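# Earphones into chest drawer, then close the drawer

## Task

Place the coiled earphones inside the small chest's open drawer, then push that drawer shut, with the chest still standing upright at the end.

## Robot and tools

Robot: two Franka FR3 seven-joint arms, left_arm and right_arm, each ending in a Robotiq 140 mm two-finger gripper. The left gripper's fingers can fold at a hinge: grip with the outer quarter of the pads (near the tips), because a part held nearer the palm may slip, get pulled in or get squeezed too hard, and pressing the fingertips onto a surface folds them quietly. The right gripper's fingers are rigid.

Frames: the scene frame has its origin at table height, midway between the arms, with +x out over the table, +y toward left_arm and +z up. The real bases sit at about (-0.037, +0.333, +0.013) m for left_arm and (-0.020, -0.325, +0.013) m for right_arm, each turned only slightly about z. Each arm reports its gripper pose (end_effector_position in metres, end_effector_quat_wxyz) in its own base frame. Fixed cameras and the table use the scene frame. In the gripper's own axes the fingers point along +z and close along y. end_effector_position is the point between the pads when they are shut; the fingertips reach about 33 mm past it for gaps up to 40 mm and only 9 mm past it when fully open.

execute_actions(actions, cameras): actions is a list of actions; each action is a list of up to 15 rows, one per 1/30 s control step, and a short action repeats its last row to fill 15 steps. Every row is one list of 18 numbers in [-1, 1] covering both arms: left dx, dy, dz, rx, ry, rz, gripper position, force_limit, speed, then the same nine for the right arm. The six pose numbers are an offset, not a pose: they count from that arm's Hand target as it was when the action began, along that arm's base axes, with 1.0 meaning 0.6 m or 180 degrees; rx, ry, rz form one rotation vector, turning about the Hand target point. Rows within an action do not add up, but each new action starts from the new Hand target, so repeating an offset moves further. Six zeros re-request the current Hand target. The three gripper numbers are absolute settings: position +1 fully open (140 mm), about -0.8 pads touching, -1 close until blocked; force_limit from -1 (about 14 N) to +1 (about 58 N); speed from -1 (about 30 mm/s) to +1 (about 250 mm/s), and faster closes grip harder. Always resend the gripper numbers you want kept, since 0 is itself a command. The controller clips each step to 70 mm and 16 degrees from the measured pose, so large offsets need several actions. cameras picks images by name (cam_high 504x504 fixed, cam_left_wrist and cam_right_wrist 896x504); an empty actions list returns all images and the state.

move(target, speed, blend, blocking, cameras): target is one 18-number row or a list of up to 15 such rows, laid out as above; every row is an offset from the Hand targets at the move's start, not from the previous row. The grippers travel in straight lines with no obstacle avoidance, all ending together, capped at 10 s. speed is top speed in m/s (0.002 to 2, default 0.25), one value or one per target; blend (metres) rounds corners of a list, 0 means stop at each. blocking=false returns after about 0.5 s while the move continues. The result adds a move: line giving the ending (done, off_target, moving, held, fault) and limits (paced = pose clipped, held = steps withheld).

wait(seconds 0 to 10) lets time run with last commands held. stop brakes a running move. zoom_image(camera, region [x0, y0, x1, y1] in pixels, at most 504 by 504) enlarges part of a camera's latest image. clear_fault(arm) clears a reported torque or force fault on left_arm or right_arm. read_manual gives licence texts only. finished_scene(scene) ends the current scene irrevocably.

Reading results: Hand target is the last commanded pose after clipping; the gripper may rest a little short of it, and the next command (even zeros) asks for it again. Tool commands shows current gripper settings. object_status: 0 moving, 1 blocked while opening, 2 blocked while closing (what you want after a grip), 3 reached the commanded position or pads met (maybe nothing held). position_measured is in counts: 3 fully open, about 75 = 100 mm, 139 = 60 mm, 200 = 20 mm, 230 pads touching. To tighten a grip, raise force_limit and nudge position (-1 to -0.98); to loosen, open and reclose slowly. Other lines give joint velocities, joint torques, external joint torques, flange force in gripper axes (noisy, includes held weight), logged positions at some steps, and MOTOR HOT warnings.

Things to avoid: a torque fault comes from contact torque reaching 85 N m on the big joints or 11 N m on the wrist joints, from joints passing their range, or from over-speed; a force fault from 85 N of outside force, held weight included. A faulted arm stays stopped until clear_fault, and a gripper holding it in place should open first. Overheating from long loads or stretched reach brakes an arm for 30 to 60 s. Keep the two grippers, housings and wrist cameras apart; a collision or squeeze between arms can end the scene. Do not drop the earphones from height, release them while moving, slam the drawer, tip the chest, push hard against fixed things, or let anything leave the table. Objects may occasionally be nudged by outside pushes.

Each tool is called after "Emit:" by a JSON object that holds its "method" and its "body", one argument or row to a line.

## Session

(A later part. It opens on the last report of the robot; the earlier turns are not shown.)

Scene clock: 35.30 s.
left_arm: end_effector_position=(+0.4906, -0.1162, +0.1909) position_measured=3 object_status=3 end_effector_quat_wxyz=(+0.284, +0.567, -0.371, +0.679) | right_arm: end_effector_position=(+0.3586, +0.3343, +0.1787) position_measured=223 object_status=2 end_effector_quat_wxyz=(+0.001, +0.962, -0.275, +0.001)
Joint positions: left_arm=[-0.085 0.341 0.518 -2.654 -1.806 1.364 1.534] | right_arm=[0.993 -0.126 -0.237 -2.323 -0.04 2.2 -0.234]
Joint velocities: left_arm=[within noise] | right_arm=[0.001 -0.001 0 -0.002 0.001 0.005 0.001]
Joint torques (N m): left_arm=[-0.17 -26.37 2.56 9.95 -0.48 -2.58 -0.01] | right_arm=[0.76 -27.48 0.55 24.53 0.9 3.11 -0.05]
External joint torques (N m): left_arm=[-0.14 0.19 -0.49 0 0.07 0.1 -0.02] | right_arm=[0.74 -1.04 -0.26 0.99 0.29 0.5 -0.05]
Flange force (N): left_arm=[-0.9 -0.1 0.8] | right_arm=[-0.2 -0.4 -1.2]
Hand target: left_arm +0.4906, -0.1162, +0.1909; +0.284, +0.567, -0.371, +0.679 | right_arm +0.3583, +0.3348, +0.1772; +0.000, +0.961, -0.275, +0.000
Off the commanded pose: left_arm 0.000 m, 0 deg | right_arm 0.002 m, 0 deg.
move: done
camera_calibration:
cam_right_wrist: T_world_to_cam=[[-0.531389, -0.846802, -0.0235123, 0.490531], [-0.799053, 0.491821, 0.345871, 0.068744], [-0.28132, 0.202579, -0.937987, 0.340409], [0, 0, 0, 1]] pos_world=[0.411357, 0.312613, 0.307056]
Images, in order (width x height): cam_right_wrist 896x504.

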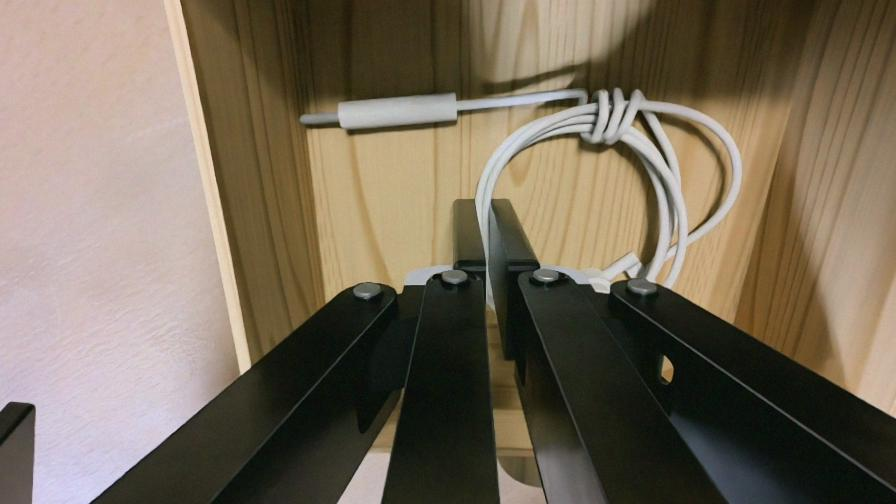

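Emit:
{"method": "move", "body": {
  "target": [0,0,0,0,0,0,1,1,1,0,0,-0.0083,0,0,0,-1,-0.6,-1],
  "speed": 0.02,
  "cameras": ["cam_right_wrist"]
}}

Scene clock: 36.30 s.
left_arm: end_effector_position=(+0.4906, -0.1162, +0.1909) position_measured=3 object_status=3 end_effector_quat_wxyz=(+0.284, +0.567, -0.371, +0.679) | right_arm: end_effector_position=(+0.3587, +0.3347, +0.1746) position_measured=223 object_status=2 end_effector_quat_wxyz=(+0.000, +0.961, -0.275, +0.001)
Joint positions: left_arm=[-0.085 0.341 0.518 -2.654 -1.806 1.364 1.534] | right_arm=[0.993 -0.121 -0.237 -2.329 -0.038 2.212 -0.234]
Joint torques (N m): left_arm=[-0.2 -26.33 2.52 9.95 -0.47 -2.57 0] | right_arm=[0.84 -26.67 0.36 24.17 0.88 3.28 -0.16]
External joint torques (N m): left_arm=[-0.14 0.18 -0.49 0.09 0.06 0.1 -0.02] | right_arm=[0.79 -0.03 -0.45 0.65 0.27 0.66 -0.16]
Flange force (N): left_arm=[-1.0 -0.3 0.9] | right_arm=[0.6 -2.2 1.0]
Hand target: left_arm +0.4906, -0.1162, +0.1909; +0.284, +0.567, -0.371, +0.679 | right_arm +0.3583, +0.3348, +0.1722; +0.000, +0.961, -0.275, +0.000
Off the commanded pose: left_arm 0.000 m, 0 deg | right_arm 0.002 m, 0 deg.
move: done
camera_calibration:
cam_right_wrist: T_world_to_cam=[[-0.532005, -0.846381, -0.0246856, 0.491034], [-0.798925, 0.49209, 0.345783, 0.0698392], [-0.280517, 0.20368, -0.93799, 0.335914], [0, 0, 0, 1]] pos_world=[0.411259, 0.312816, 0.303056]
Images, in order (width x height): cam_right_wrist 896x504.

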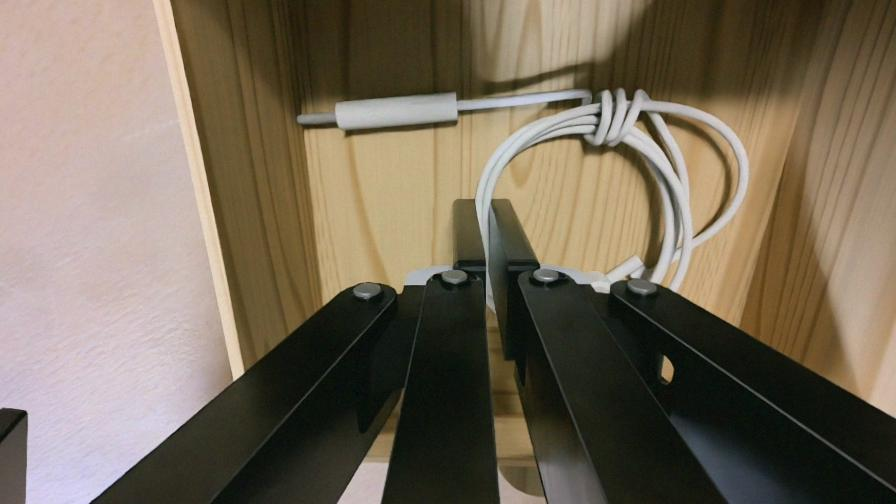

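Emit:
{"method": "move", "body": {
  "target": [
    [0,0,0,0,0,0,1,1,1,0,0,0,0,0,0,-0.45,-0.6,-1],
    [0,0,0,0,0,0,1,1,1,0,0,0.04,0,0,0,-0.45,-0.6,-1]
  ],
  "speed": 0.02,
  "cameras": ["cam_right_wrist"]
}}

Scene clock: 39.27 s.
left_arm: end_effector_position=(+0.4906, -0.1162, +0.1909) position_measured=3 object_status=3 end_effector_quat_wxyz=(+0.284, +0.567, -0.371, +0.679) | right_arm: end_effector_position=(+0.3585, +0.3353, +0.1953) position_measured=186 object_status=3 end_effector_quat_wxyz=(+0.000, +0.962, -0.274, +0.000)
Joint positions: left_arm=[-0.085 0.341 0.518 -2.654 -1.806 1.364 1.534] | right_arm=[0.993 -0.145 -0.235 -2.298 -0.04 2.157 -0.233]
Joint velocities: left_arm=[within noise] | right_arm=[0 0 0 -0.001 0 -0.003 0.001]
Joint torques (N m): left_arm=[-0.21 -26.36 2.55 9.94 -0.49 -2.57 -0.01] | right_arm=[0.79 -28.14 1.07 25.83 0.36 2.7 0.09]
External joint torques (N m): left_arm=[-0.21 0.23 -0.54 -0.01 0.06 0.1 -0.02] | right_arm=[0.84 -2.08 0.23 1.98 -0.28 0.09 0.09]
Flange force (N): left_arm=[-1.1 0.0 1.0] | right_arm=[-1.0 -0.1 -5.2]
Hand target: left_arm +0.4906, -0.1162, +0.1909; +0.284, +0.567, -0.371, +0.679 | right_arm +0.3583, +0.3348, +0.1962; +0.000, +0.961, -0.275, +0.000
Off the commanded pose: left_arm 0.000 m, 0 deg | right_arm 0.001 m, 0 deg.
move: done
camera_calibration:
cam_right_wrist: T_world_to_cam=[[-0.531343, -0.846802, -0.0245166, 0.491792], [-0.798438, 0.490904, 0.348584, 0.0619684], [-0.283146, 0.204793, -0.936957, 0.355501], [0, 0, 0, 1]] pos_world=[0.411447, 0.313226, 0.323545]
Images, in order (width x height): cam_right_wrist 896x504.

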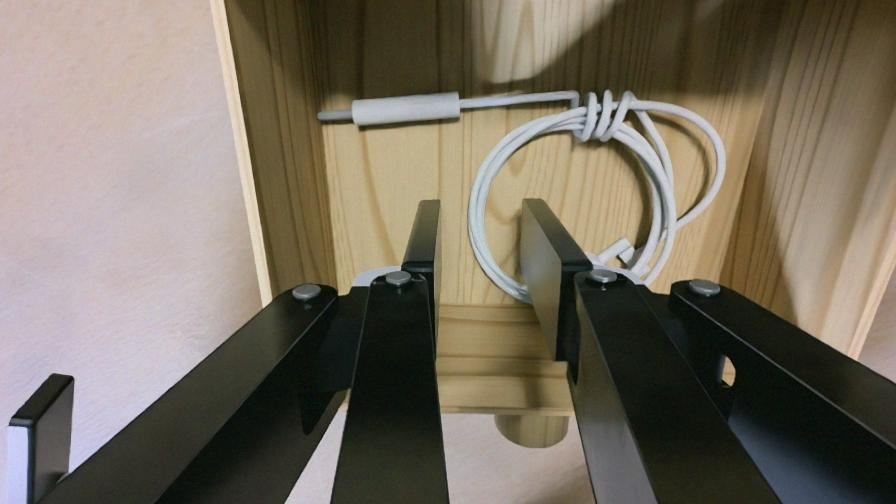

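Emit:
{"method": "move", "body": {
  "target": [
    [0,0,0,0,0,0,1,1,1,0,0,0.2,0,0,0,-0.45,-0.6,-1],
    [0,0,0,0,0,0,1,1,1,-0.162,0.079,0.2,0,0,0,-0.45,-0.6,-1],
    [0,0,0,0,0,0,1,1,1,-0.162,0.079,0.19,0,0,0,-0.98,-0.6,0]
  ],
  "speed": 0.15,
  "blend": [0.02,0,0],
  "cameras": ["all"]
}}

Scene clock: 43.43 s.
left_arm: end_effector_position=(+0.4906, -0.1162, +0.1909) position_measured=3 object_status=3 end_effector_quat_wxyz=(+0.284, +0.567, -0.371, +0.679) | right_arm: end_effector_position=(+0.2610, +0.3818, +0.3104) position_measured=233 object_status=3 end_effector_quat_wxyz=(+0.002, +0.962, -0.273, +0.001)
Joint positions: left_arm=[-0.085 0.341 0.518 -2.654 -1.806 1.364 1.534] | right_arm=[1.038 -0.306 -0.058 -2.165 -0.021 1.857 -0.029]
Joint torques (N m): left_arm=[-0.18 -26.36 2.53 9.92 -0.48 -2.57 0.02] | right_arm=[0.83 -23.5 -0.04 26.03 0.87 3.03 0.03]
External joint torques (N m): left_arm=[-0.04 0.1 -0.42 0.09 0.05 0.1 0.01] | right_arm=[0.76 -1.52 -0.4 1.12 0.16 0.45 0.03]
Flange force (N): left_arm=[-0.7 -0.2 0.7] | right_arm=[-0.2 1.2 -1.8]
Hand target: left_arm +0.4906, -0.1162, +0.1909; +0.284, +0.567, -0.371, +0.679 | right_arm +0.2611, +0.3822, +0.3102; +0.000, +0.961, -0.275, +0.000
Off the commanded pose: left_arm 0.000 m, 0 deg | right_arm 0.000 m, 0 deg.
move: done
camera_calibration:
cam_right_wrist: T_world_to_cam=[[-0.528183, -0.848855, -0.021621, 0.481289], [-0.800694, 0.489416, 0.345486, -0.0767191], [-0.282686, 0.199792, -0.938175, 0.428329], [0, 0, 0, 1]] pos_world=[0.313862, 0.360515, 0.438759]

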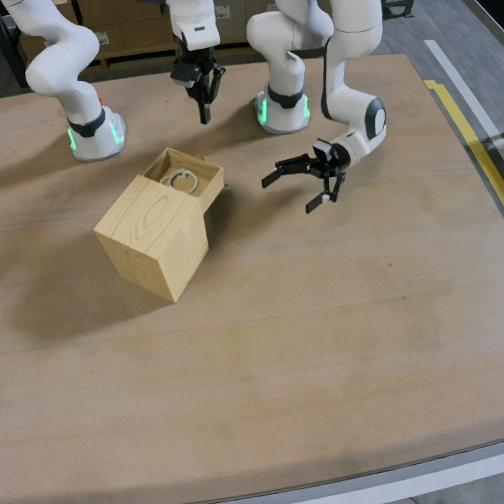

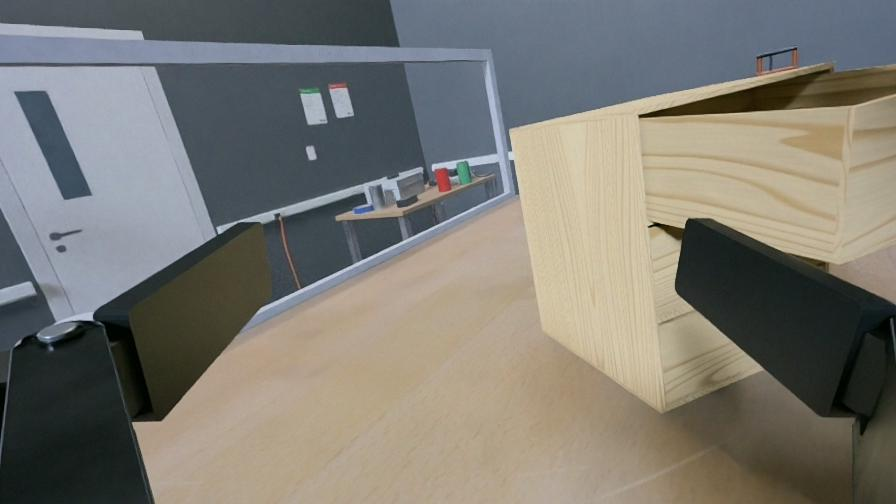

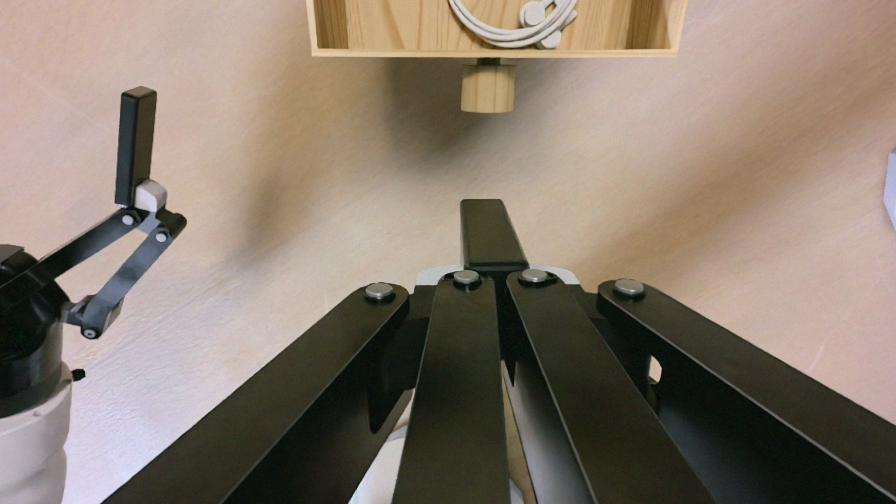

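Emit:
{"method": "move", "body": {
  "target": [0,0,0,0,0,0,1,1,1,-0.005,-0.007,-0.25,0,0,0,-0.98,-0.6,0],
  "speed": 0.12,
  "cameras": ["all"]
}}

Scene clock: 45.90 s.
left_arm: end_effector_position=(+0.4906, -0.1162, +0.1909) position_measured=3 object_status=3 end_effector_quat_wxyz=(+0.284, +0.567, -0.371, +0.679) | right_arm: end_effector_position=(+0.2579, +0.3778, +0.1614) position_measured=233 object_status=3 end_effector_quat_wxyz=(+0.001, +0.962, -0.274, +0.001)
Joint positions: left_arm=[-0.085 0.341 0.518 -2.654 -1.806 1.364 1.534] | right_arm=[1.038 -0.195 -0.064 -2.45 -0.02 2.255 -0.029]
Joint velocities: left_arm=[within noise] | right_arm=[0 -0.001 0.001 0 0 0.005 0]
Joint torques (N m): left_arm=[-0.19 -26.33 2.55 9.95 -0.48 -2.57 0] | right_arm=[0.81 -25.03 -0.41 24.42 0.85 3.04 0.01]
External joint torques (N m): left_arm=[-0.11 0.22 -0.45 0.09 0.06 0.1 -0.01] | right_arm=[0.8 -0.98 -0.61 1.4 0.27 0.47 0.01]
Flange force (N): left_arm=[-1.2 -0.3 0.7] | right_arm=[0.0 -1.5 -1.9]
Hand target: left_arm +0.4906, -0.1162, +0.1909; +0.284, +0.567, -0.371, +0.679 | right_arm +0.2581, +0.3780, +0.1602; +0.000, +0.961, -0.275, +0.000
Off the commanded pose: left_arm 0.000 m, 0 deg | right_arm 0.001 m, 0 deg.
move: done
camera_calibration:
cam_right_wrist: T_world_to_cam=[[-0.529799, -0.847796, -0.0235518, 0.473416], [-0.800095, 0.490392, 0.345491, -0.0262695], [-0.281356, 0.201884, -0.938127, 0.287415], [0, 0, 0, 1]] pos_world=[0.310663, 0.356218, 0.289858]

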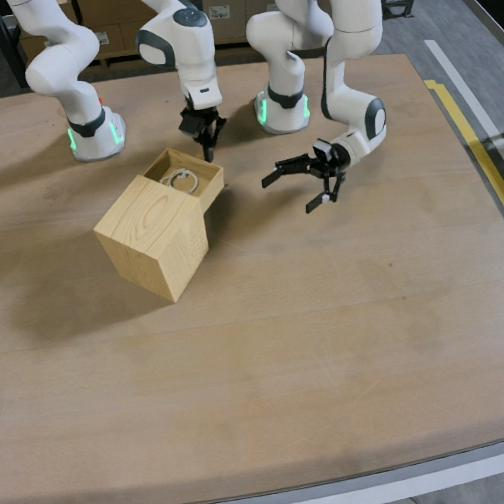

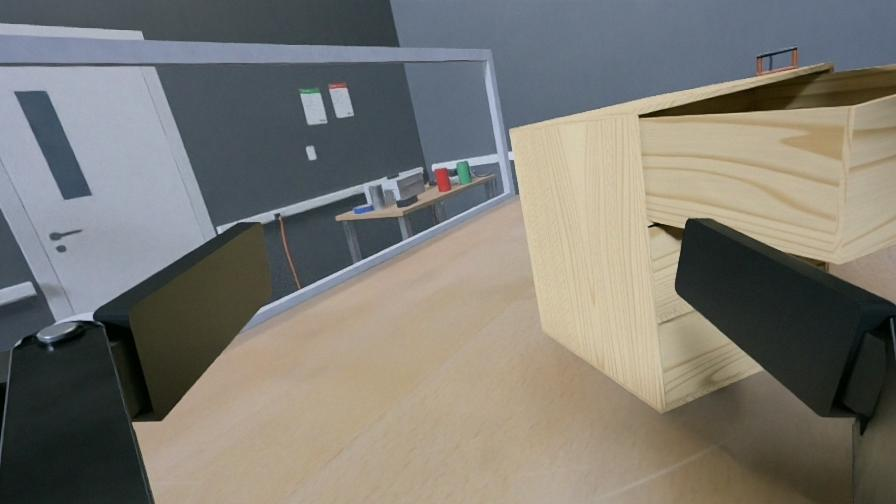

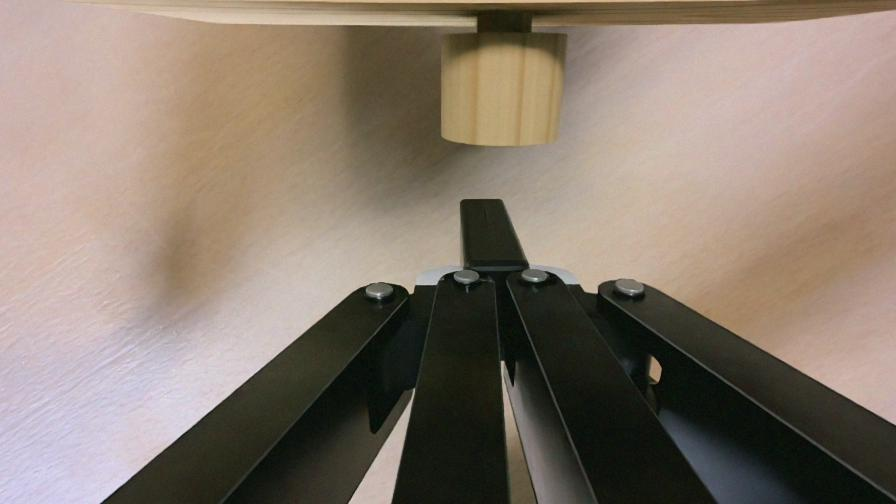

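Emit:
{"method": "move", "body": {
  "target": [0,0,0,0,0,0,1,1,1,0.113,-0.071,0,0,0,0,-0.98,-0.6,0],
  "speed": 0.05,
  "cameras": ["all"]
}}

Scene clock: 48.93 s.
left_arm: end_effector_position=(+0.4906, -0.1162, +0.1909) position_measured=3 object_status=3 end_effector_quat_wxyz=(+0.284, +0.567, -0.371, +0.679) | right_arm: end_effector_position=(+0.3253, +0.3362, +0.1613) position_measured=233 object_status=3 end_effector_quat_wxyz=(-0.001, +0.960, -0.278, +0.000)
Joint positions: left_arm=[-0.085 0.341 0.518 -2.654 -1.806 1.364 1.534] | right_arm=[0.991 -0.168 -0.188 -2.42 -0.039 2.256 -0.176]
Joint velocities: left_arm=[within noise] | right_arm=[0.001 0.001 0 -0.001 0 0 -0.006]
Joint torques (N m): left_arm=[-0.21 -26.33 2.52 9.96 -0.48 -2.57 -0.03] | right_arm=[0.5 -25.52 -0.1 24.98 0.18 2.9 -0.26]
External joint torques (N m): left_arm=[-0.23 0.11 -0.57 0.13 0.06 0.09 -0.05] | right_arm=[0.51 -0.77 -0.84 1.91 -0.41 0.3 -0.26]
Flange force (N): left_arm=[-0.8 -0.3 1.2] | right_arm=[1.9 -3.5 -2.6]
Hand target: left_arm +0.4906, -0.1162, +0.1909; +0.284, +0.567, -0.371, +0.679 | right_arm +0.3259, +0.3354, +0.1602; +0.000, +0.961, -0.275, +0.000
Off the commanded pose: left_arm 0.000 m, 0 deg | right_arm 0.001 m, 0 deg.
move: done
camera_calibration:
cam_right_wrist: T_world_to_cam=[[-0.538219, -0.842403, -0.0260233, 0.475099], [-0.794572, 0.49688, 0.348951, 0.0435594], [-0.281027, 0.208489, -0.93678, 0.312111], [0, 0, 0, 1]] pos_world=[0.37803, 0.313509, 0.289542]

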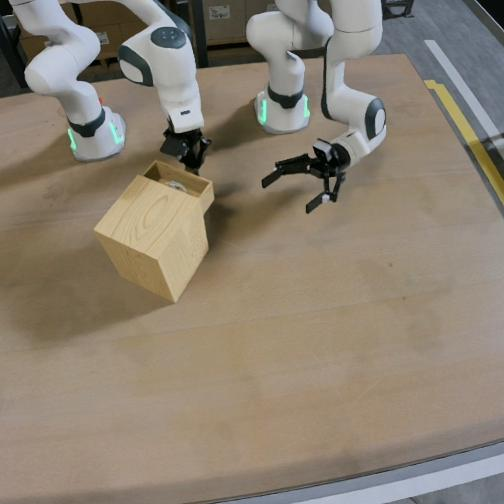

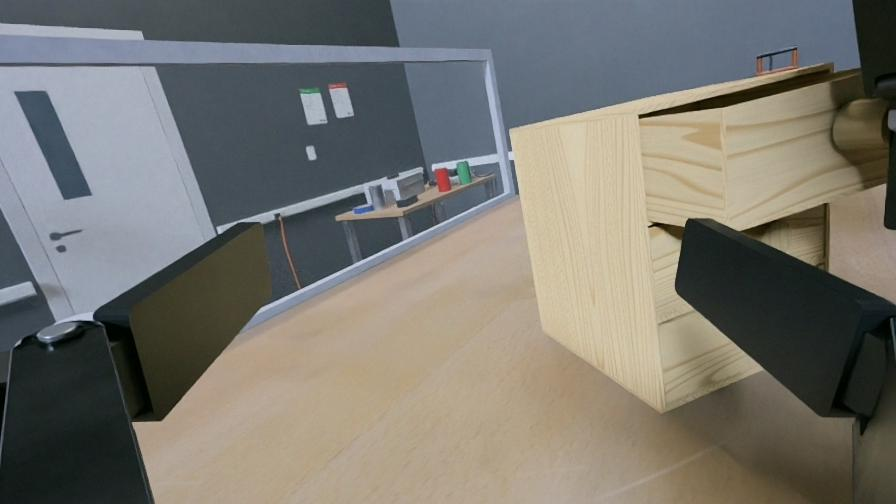

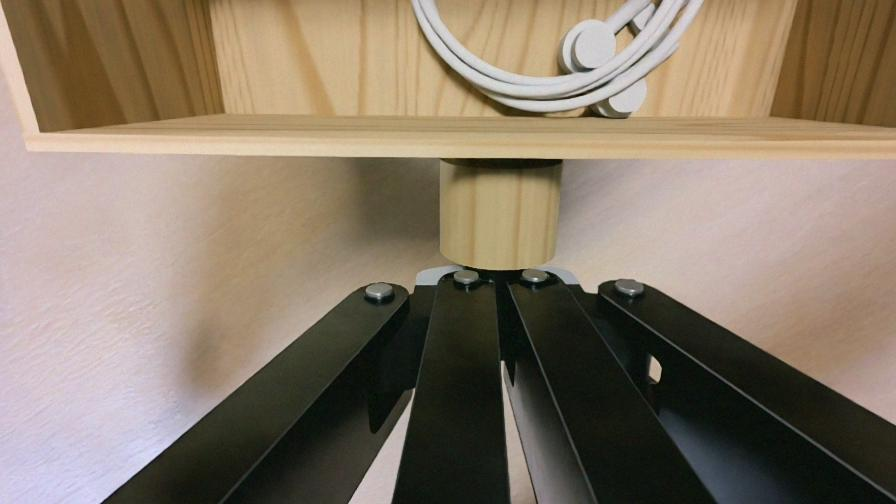

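Emit:
{"method": "move", "body": {
  "target": [0,0,0,0,0,0,1,1,1,0.062,-0.039,0,0,0,0,-0.98,-0.6,0],
  "speed": 0.05,
  "cameras": ["all"]
}}

Scene clock: 50.87 s.
left_arm: end_effector_position=(+0.4906, -0.1162, +0.1909) position_measured=3 object_status=3 end_effector_quat_wxyz=(+0.284, +0.567, -0.371, +0.679) | right_arm: end_effector_position=(+0.3628, +0.3131, +0.1612) position_measured=233 object_status=3 end_effector_quat_wxyz=(-0.002, +0.961, -0.278, +0.000)
Joint positions: left_arm=[-0.085 0.341 0.518 -2.654 -1.806 1.364 1.534] | right_arm=[0.966 -0.137 -0.252 -2.385 -0.042 2.254 -0.263]
Joint velocities: left_arm=[within noise] | right_arm=[0.001 -0.001 -0.001 0 0.001 0 -0.006]
Joint torques (N m): left_arm=[-0.17 -26.32 2.52 9.9 -0.48 -2.57 -0.01] | right_arm=[0.53 -26.55 0.02 25.29 0.25 2.86 -0.36]
External joint torques (N m): left_arm=[-0.18 0.24 -0.57 -0.02 0.07 0.1 -0.02] | right_arm=[0.56 -0.97 -0.83 2.18 -0.34 0.23 -0.36]
Flange force (N): left_arm=[-1.1 0.0 1.0] | right_arm=[2.4 -3.7 -3.4]
Hand target: left_arm +0.4906, -0.1162, +0.1909; +0.284, +0.567, -0.371, +0.679 | right_arm +0.3631, +0.3120, +0.1602; +0.000, +0.961, -0.275, +0.000
Off the commanded pose: left_arm 0.000 m, 0 deg | right_arm 0.002 m, 0 deg.
move: done
camera_calibration:
cam_right_wrist: T_world_to_cam=[[-0.537913, -0.842555, -0.0273974, 0.476038], [-0.795166, 0.49633, 0.348378, 0.0852497], [-0.27993, 0.209183, -0.936954, 0.326805], [0, 0, 0, 1]] pos_world=[0.415337, 0.290415, 0.289544]

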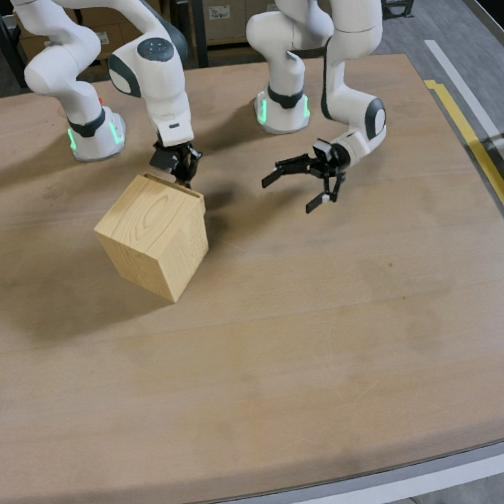

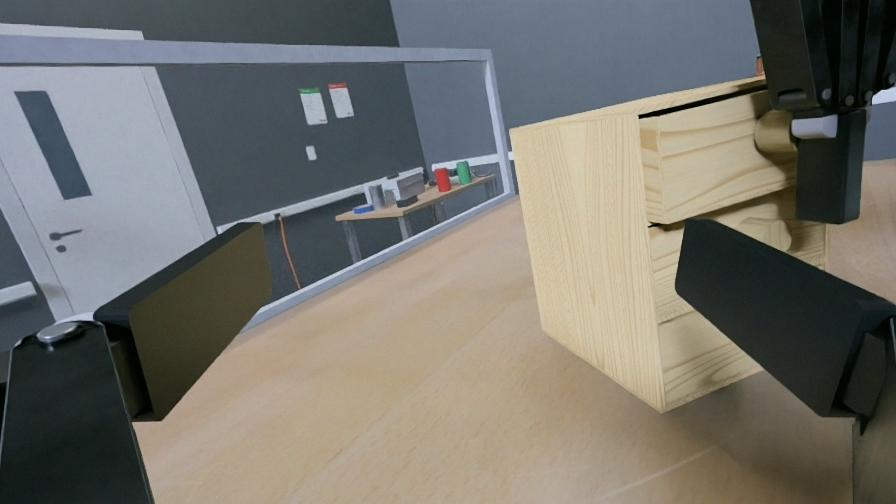

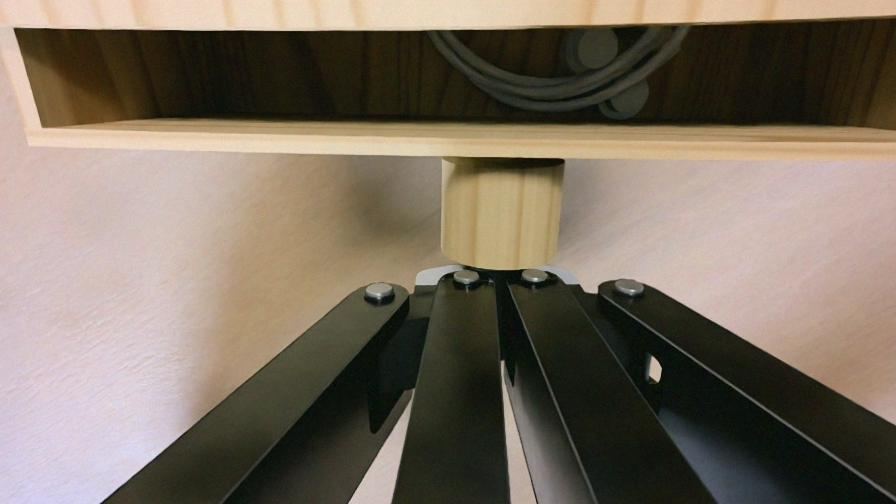

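Emit:
{"method": "move", "body": {
  "target": [0,0,0,0,0,0,1,1,1,0.0254,-0.016,0,0,0,0,-0.98,-0.6,0],
  "speed": 0.04,
  "cameras": ["all"]
}}

Scene clock: 52.23 s.
left_arm: end_effector_position=(+0.4906, -0.1162, +0.1909) position_measured=3 object_status=3 end_effector_quat_wxyz=(+0.284, +0.567, -0.371, +0.679) | right_arm: end_effector_position=(+0.3781, +0.3035, +0.1612) position_measured=233 object_status=3 end_effector_quat_wxyz=(-0.001, +0.961, -0.278, +0.001)
Joint positions: left_arm=[-0.085 0.341 0.518 -2.654 -1.806 1.364 1.534] | right_arm=[0.957 -0.121 -0.278 -2.366 -0.042 2.253 -0.3]
Joint velocities: left_arm=[within noise] | right_arm=[-0.001 -0.002 -0.001 0.001 0 0 -0.006]
Joint torques (N m): left_arm=[-0.21 -26.35 2.51 9.92 -0.47 -2.57 -0.02] | right_arm=[0.53 -27.02 -0.01 25.32 0.47 2.86 -0.19]
External joint torques (N m): left_arm=[-0.19 0.16 -0.56 0.04 0.08 0.09 -0.03] | right_arm=[0.51 -1.06 -0.92 2.2 -0.12 0.24 -0.19]
Flange force (N): left_arm=[-0.8 -0.1 1.0] | right_arm=[2.3 -3.7 -3.5]
Hand target: left_arm +0.4906, -0.1162, +0.1909; +0.284, +0.567, -0.371, +0.679 | right_arm +0.3783, +0.3024, +0.1602; +0.000, +0.961, -0.275, +0.000
Off the commanded pose: left_arm 0.000 m, 0 deg | right_arm 0.001 m, 0 deg.
move: done
camera_calibration:
cam_right_wrist: T_world_to_cam=[[-0.536838, -0.84325, -0.0270935, 0.475858], [-0.796022, 0.495608, 0.347451, 0.102895], [-0.27956, 0.208092, -0.937307, 0.333302], [0, 0, 0, 1]] pos_world=[0.430544, 0.280914, 0.289548]

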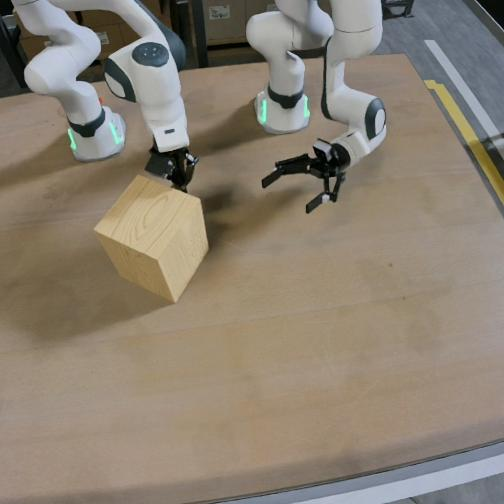

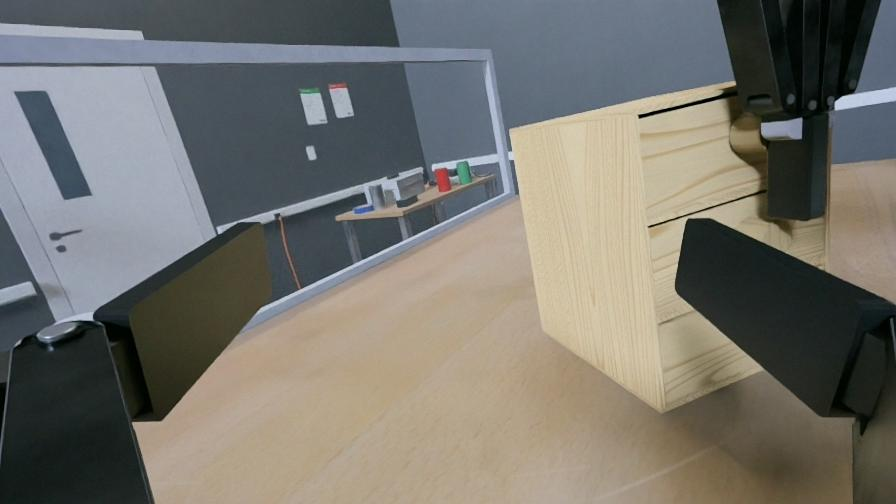

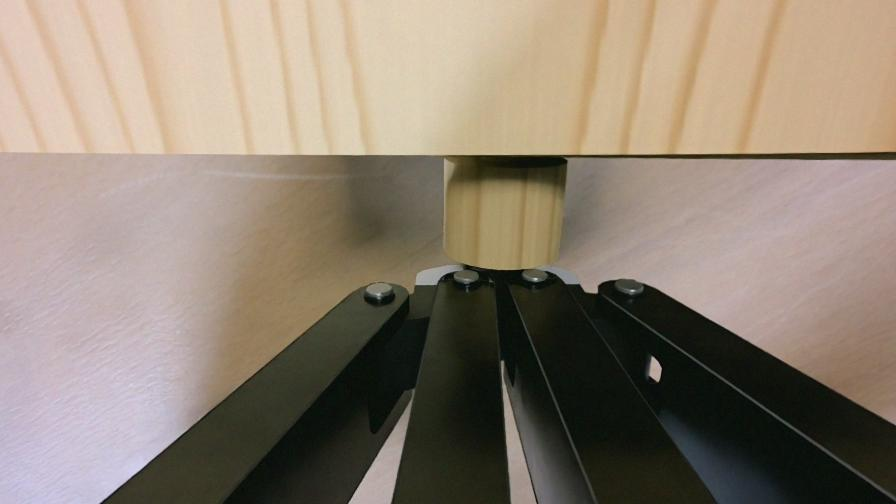

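Nearly flush; one gentle nudge to seat it.

Emit:
{"method": "move", "body": {
  "target": [0,0,0,0,0,0,1,1,1,0.0085,-0.0053,0,0,0,0,-0.98,-0.6,0],
  "speed": 0.02,
  "cameras": ["all"]
}}

Emit:
{"method": "zoom_image", "body": {
  "camera": "cam_left_wrist",
  "region": [500, 50, 896, 270]
}}

Scene clock: 53.87 s.
left_arm: end_effector_position=(+0.4906, -0.1162, +0.1909) position_measured=3 object_status=3 end_effector_quat_wxyz=(+0.284, +0.567, -0.371, +0.679) | right_arm: end_effector_position=(+0.3800, +0.3022, +0.1610) position_measured=233 object_status=3 end_effector_quat_wxyz=(+0.000, +0.962, -0.274, +0.000)
Joint positions: left_arm=[-0.085 0.341 0.518 -2.654 -1.806 1.364 1.534] | right_arm=[0.957 -0.116 -0.282 -2.361 -0.041 2.248 -0.312]
Joint velocities: left_arm=[within noise] | right_arm=[0 -0.001 0.001 0 -0.001 -0.001 -0.006]
Joint torques (N m): left_arm=[-0.2 -26.35 2.53 9.96 -0.48 -2.57 0] | right_arm=[-1.55 -26.56 -2.08 25.8 -0.05 3.37 -0.19]
External joint torques (N m): left_arm=[-0.14 0.2 -0.5 0.07 0.06 0.1 -0.01] | right_arm=[-1.6 -0.37 -2.99 2.62 -0.64 0.75 -0.19]
Flange force (N): left_arm=[-1.1 -0.2 0.8] | right_arm=[7.4 -4.8 -1.6]
Hand target: left_arm +0.4906, -0.1162, +0.1909; +0.284, +0.567, -0.371, +0.679 | right_arm +0.3834, +0.2992, +0.1602; +0.000, +0.961, -0.275, +0.000
Off the commanded pose: left_arm 0.000 m, 0 deg | right_arm 0.005 m, 0 deg.
move: off_target (right_arm)
camera_calibration:
cam_right_wrist: T_world_to_cam=[[-0.531331, -0.846825, -0.02398, 0.474274], [-0.798453, 0.491119, 0.348246, 0.107336], [-0.283126, 0.204181, -0.937097, 0.336414], [0, 0, 0, 1]] pos_world=[0.432947, 0.280223, 0.289246]

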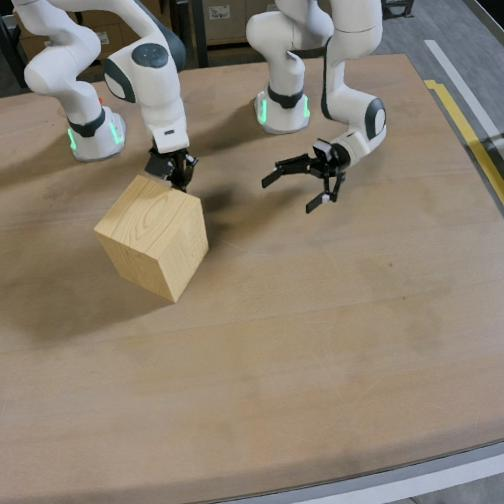

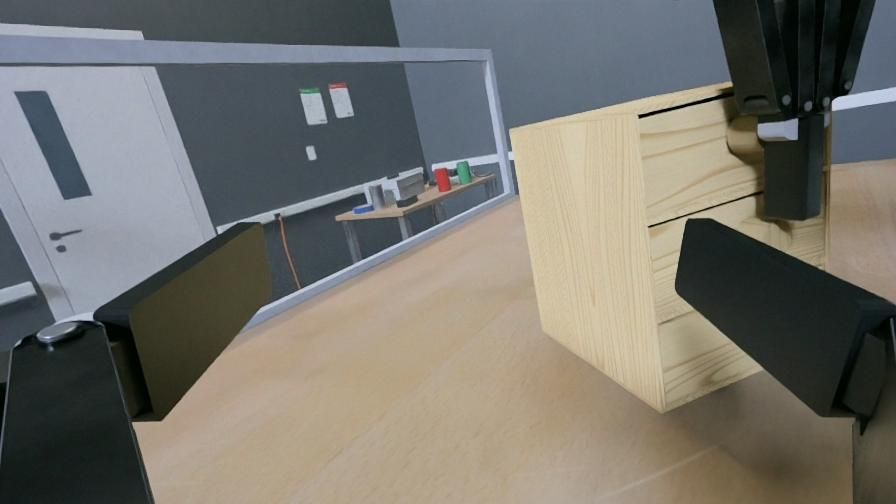

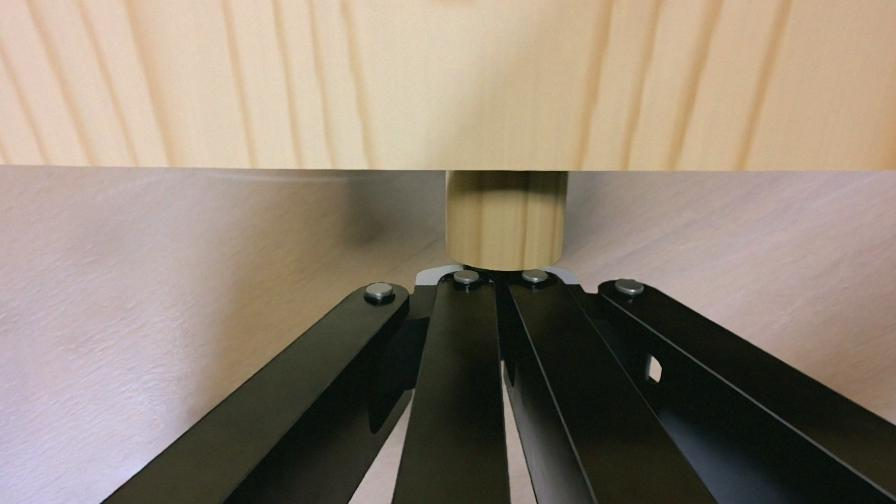

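Scaled by 1.273.

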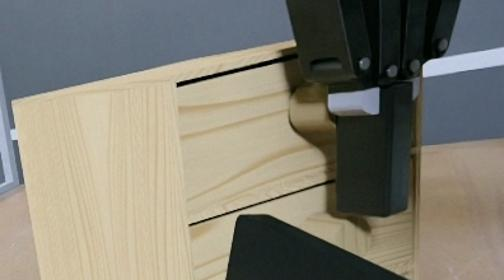

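Seated against the stop. Back off.

Emit:
{"method": "move", "body": {
  "target": [0,0,0,0,0,0,1,1,1,-0.1,0.063,0,0,0,0,-0.98,-0.6,0],
  "speed": 0.1,
  "cameras": ["all"]
}}

Emit:
{"method": "zoom_image", "body": {
  "camera": "cam_left_wrist",
  "region": [500, 50, 896, 270]
}}

Scene clock: 55.90 s.
left_arm: end_effector_position=(+0.4906, -0.1162, +0.1909) position_measured=3 object_status=3 end_effector_quat_wxyz=(+0.284, +0.567, -0.371, +0.679) | right_arm: end_effector_position=(+0.3229, +0.3367, +0.1595) position_measured=233 object_status=3 end_effector_quat_wxyz=(+0.002, +0.962, -0.272, +0.000)
Joint positions: left_arm=[-0.085 0.341 0.518 -2.654 -1.806 1.364 1.534] | right_arm=[0.997 -0.165 -0.188 -2.419 -0.042 2.253 -0.181]
Joint velocities: left_arm=[within noise] | right_arm=[0.001 0 -0.001 -0.001 -0.001 -0.001 0.007]
Joint torques (N m): left_arm=[-0.16 -26.37 2.55 9.93 -0.49 -2.58 -0.03] | right_arm=[0.39 -27.17 0.79 23.98 0.56 3.05 0.11]
External joint torques (N m): left_arm=[-0.14 0.17 -0.51 0.09 0.05 0.09 -0.04] | right_arm=[0.33 -2.25 -0.02 0.89 -0.02 0.45 0.11]
Flange force (N): left_arm=[-1.0 -0.3 0.9] | right_arm=[-1.2 3.8 -3.3]
Hand target: left_arm +0.4906, -0.1162, +0.1909; +0.284, +0.567, -0.371, +0.679 | right_arm +0.3234, +0.3370, +0.1602; +0.000, +0.961, -0.275, +0.000
Off the commanded pose: left_arm 0.000 m, 0 deg | right_arm 0.001 m, 0 deg.
move: done
camera_calibration:
cam_right_wrist: T_world_to_cam=[[-0.526881, -0.849711, -0.0197076, 0.472042], [-0.800662, 0.48842, 0.346967, 0.0471782], [-0.285196, 0.198589, -0.93767, 0.314417], [0, 0, 0, 1]] pos_world=[0.376154, 0.315616, 0.287753]

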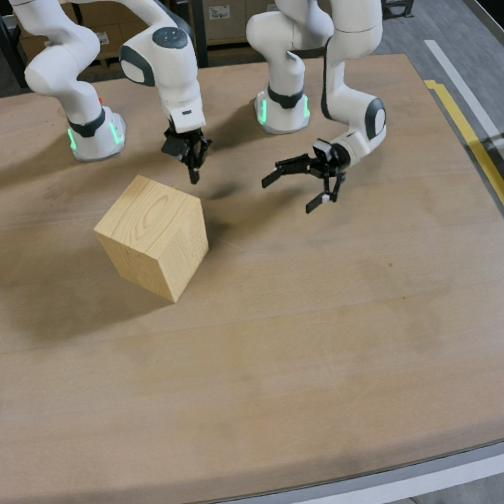

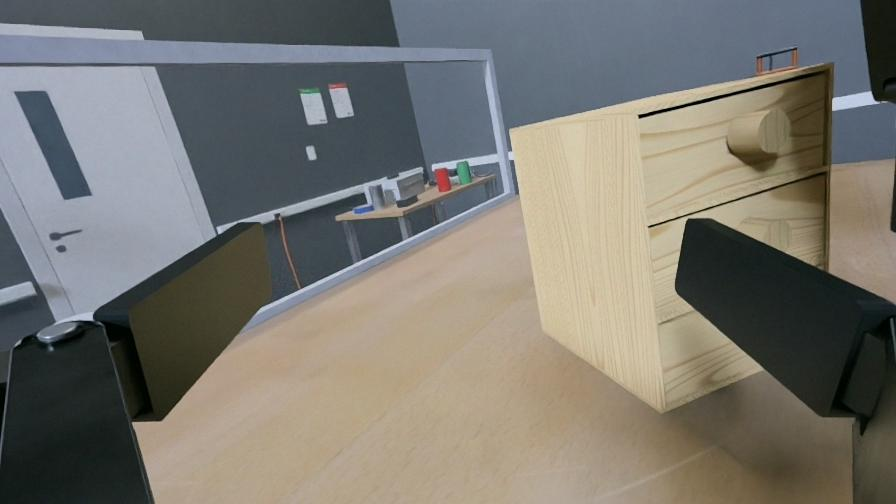

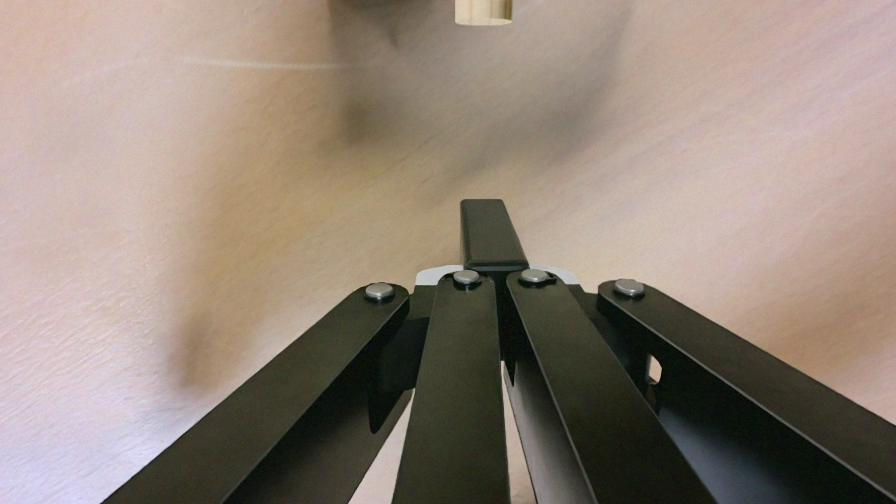

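Scaled by 1.273.

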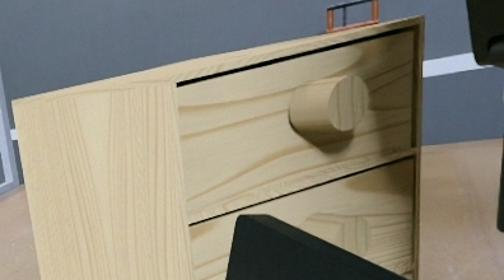

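Fully shut.

Emit:
{"method": "finished_scene", "body": {
  "scene": 1
}}

The scene is finished: the task was done.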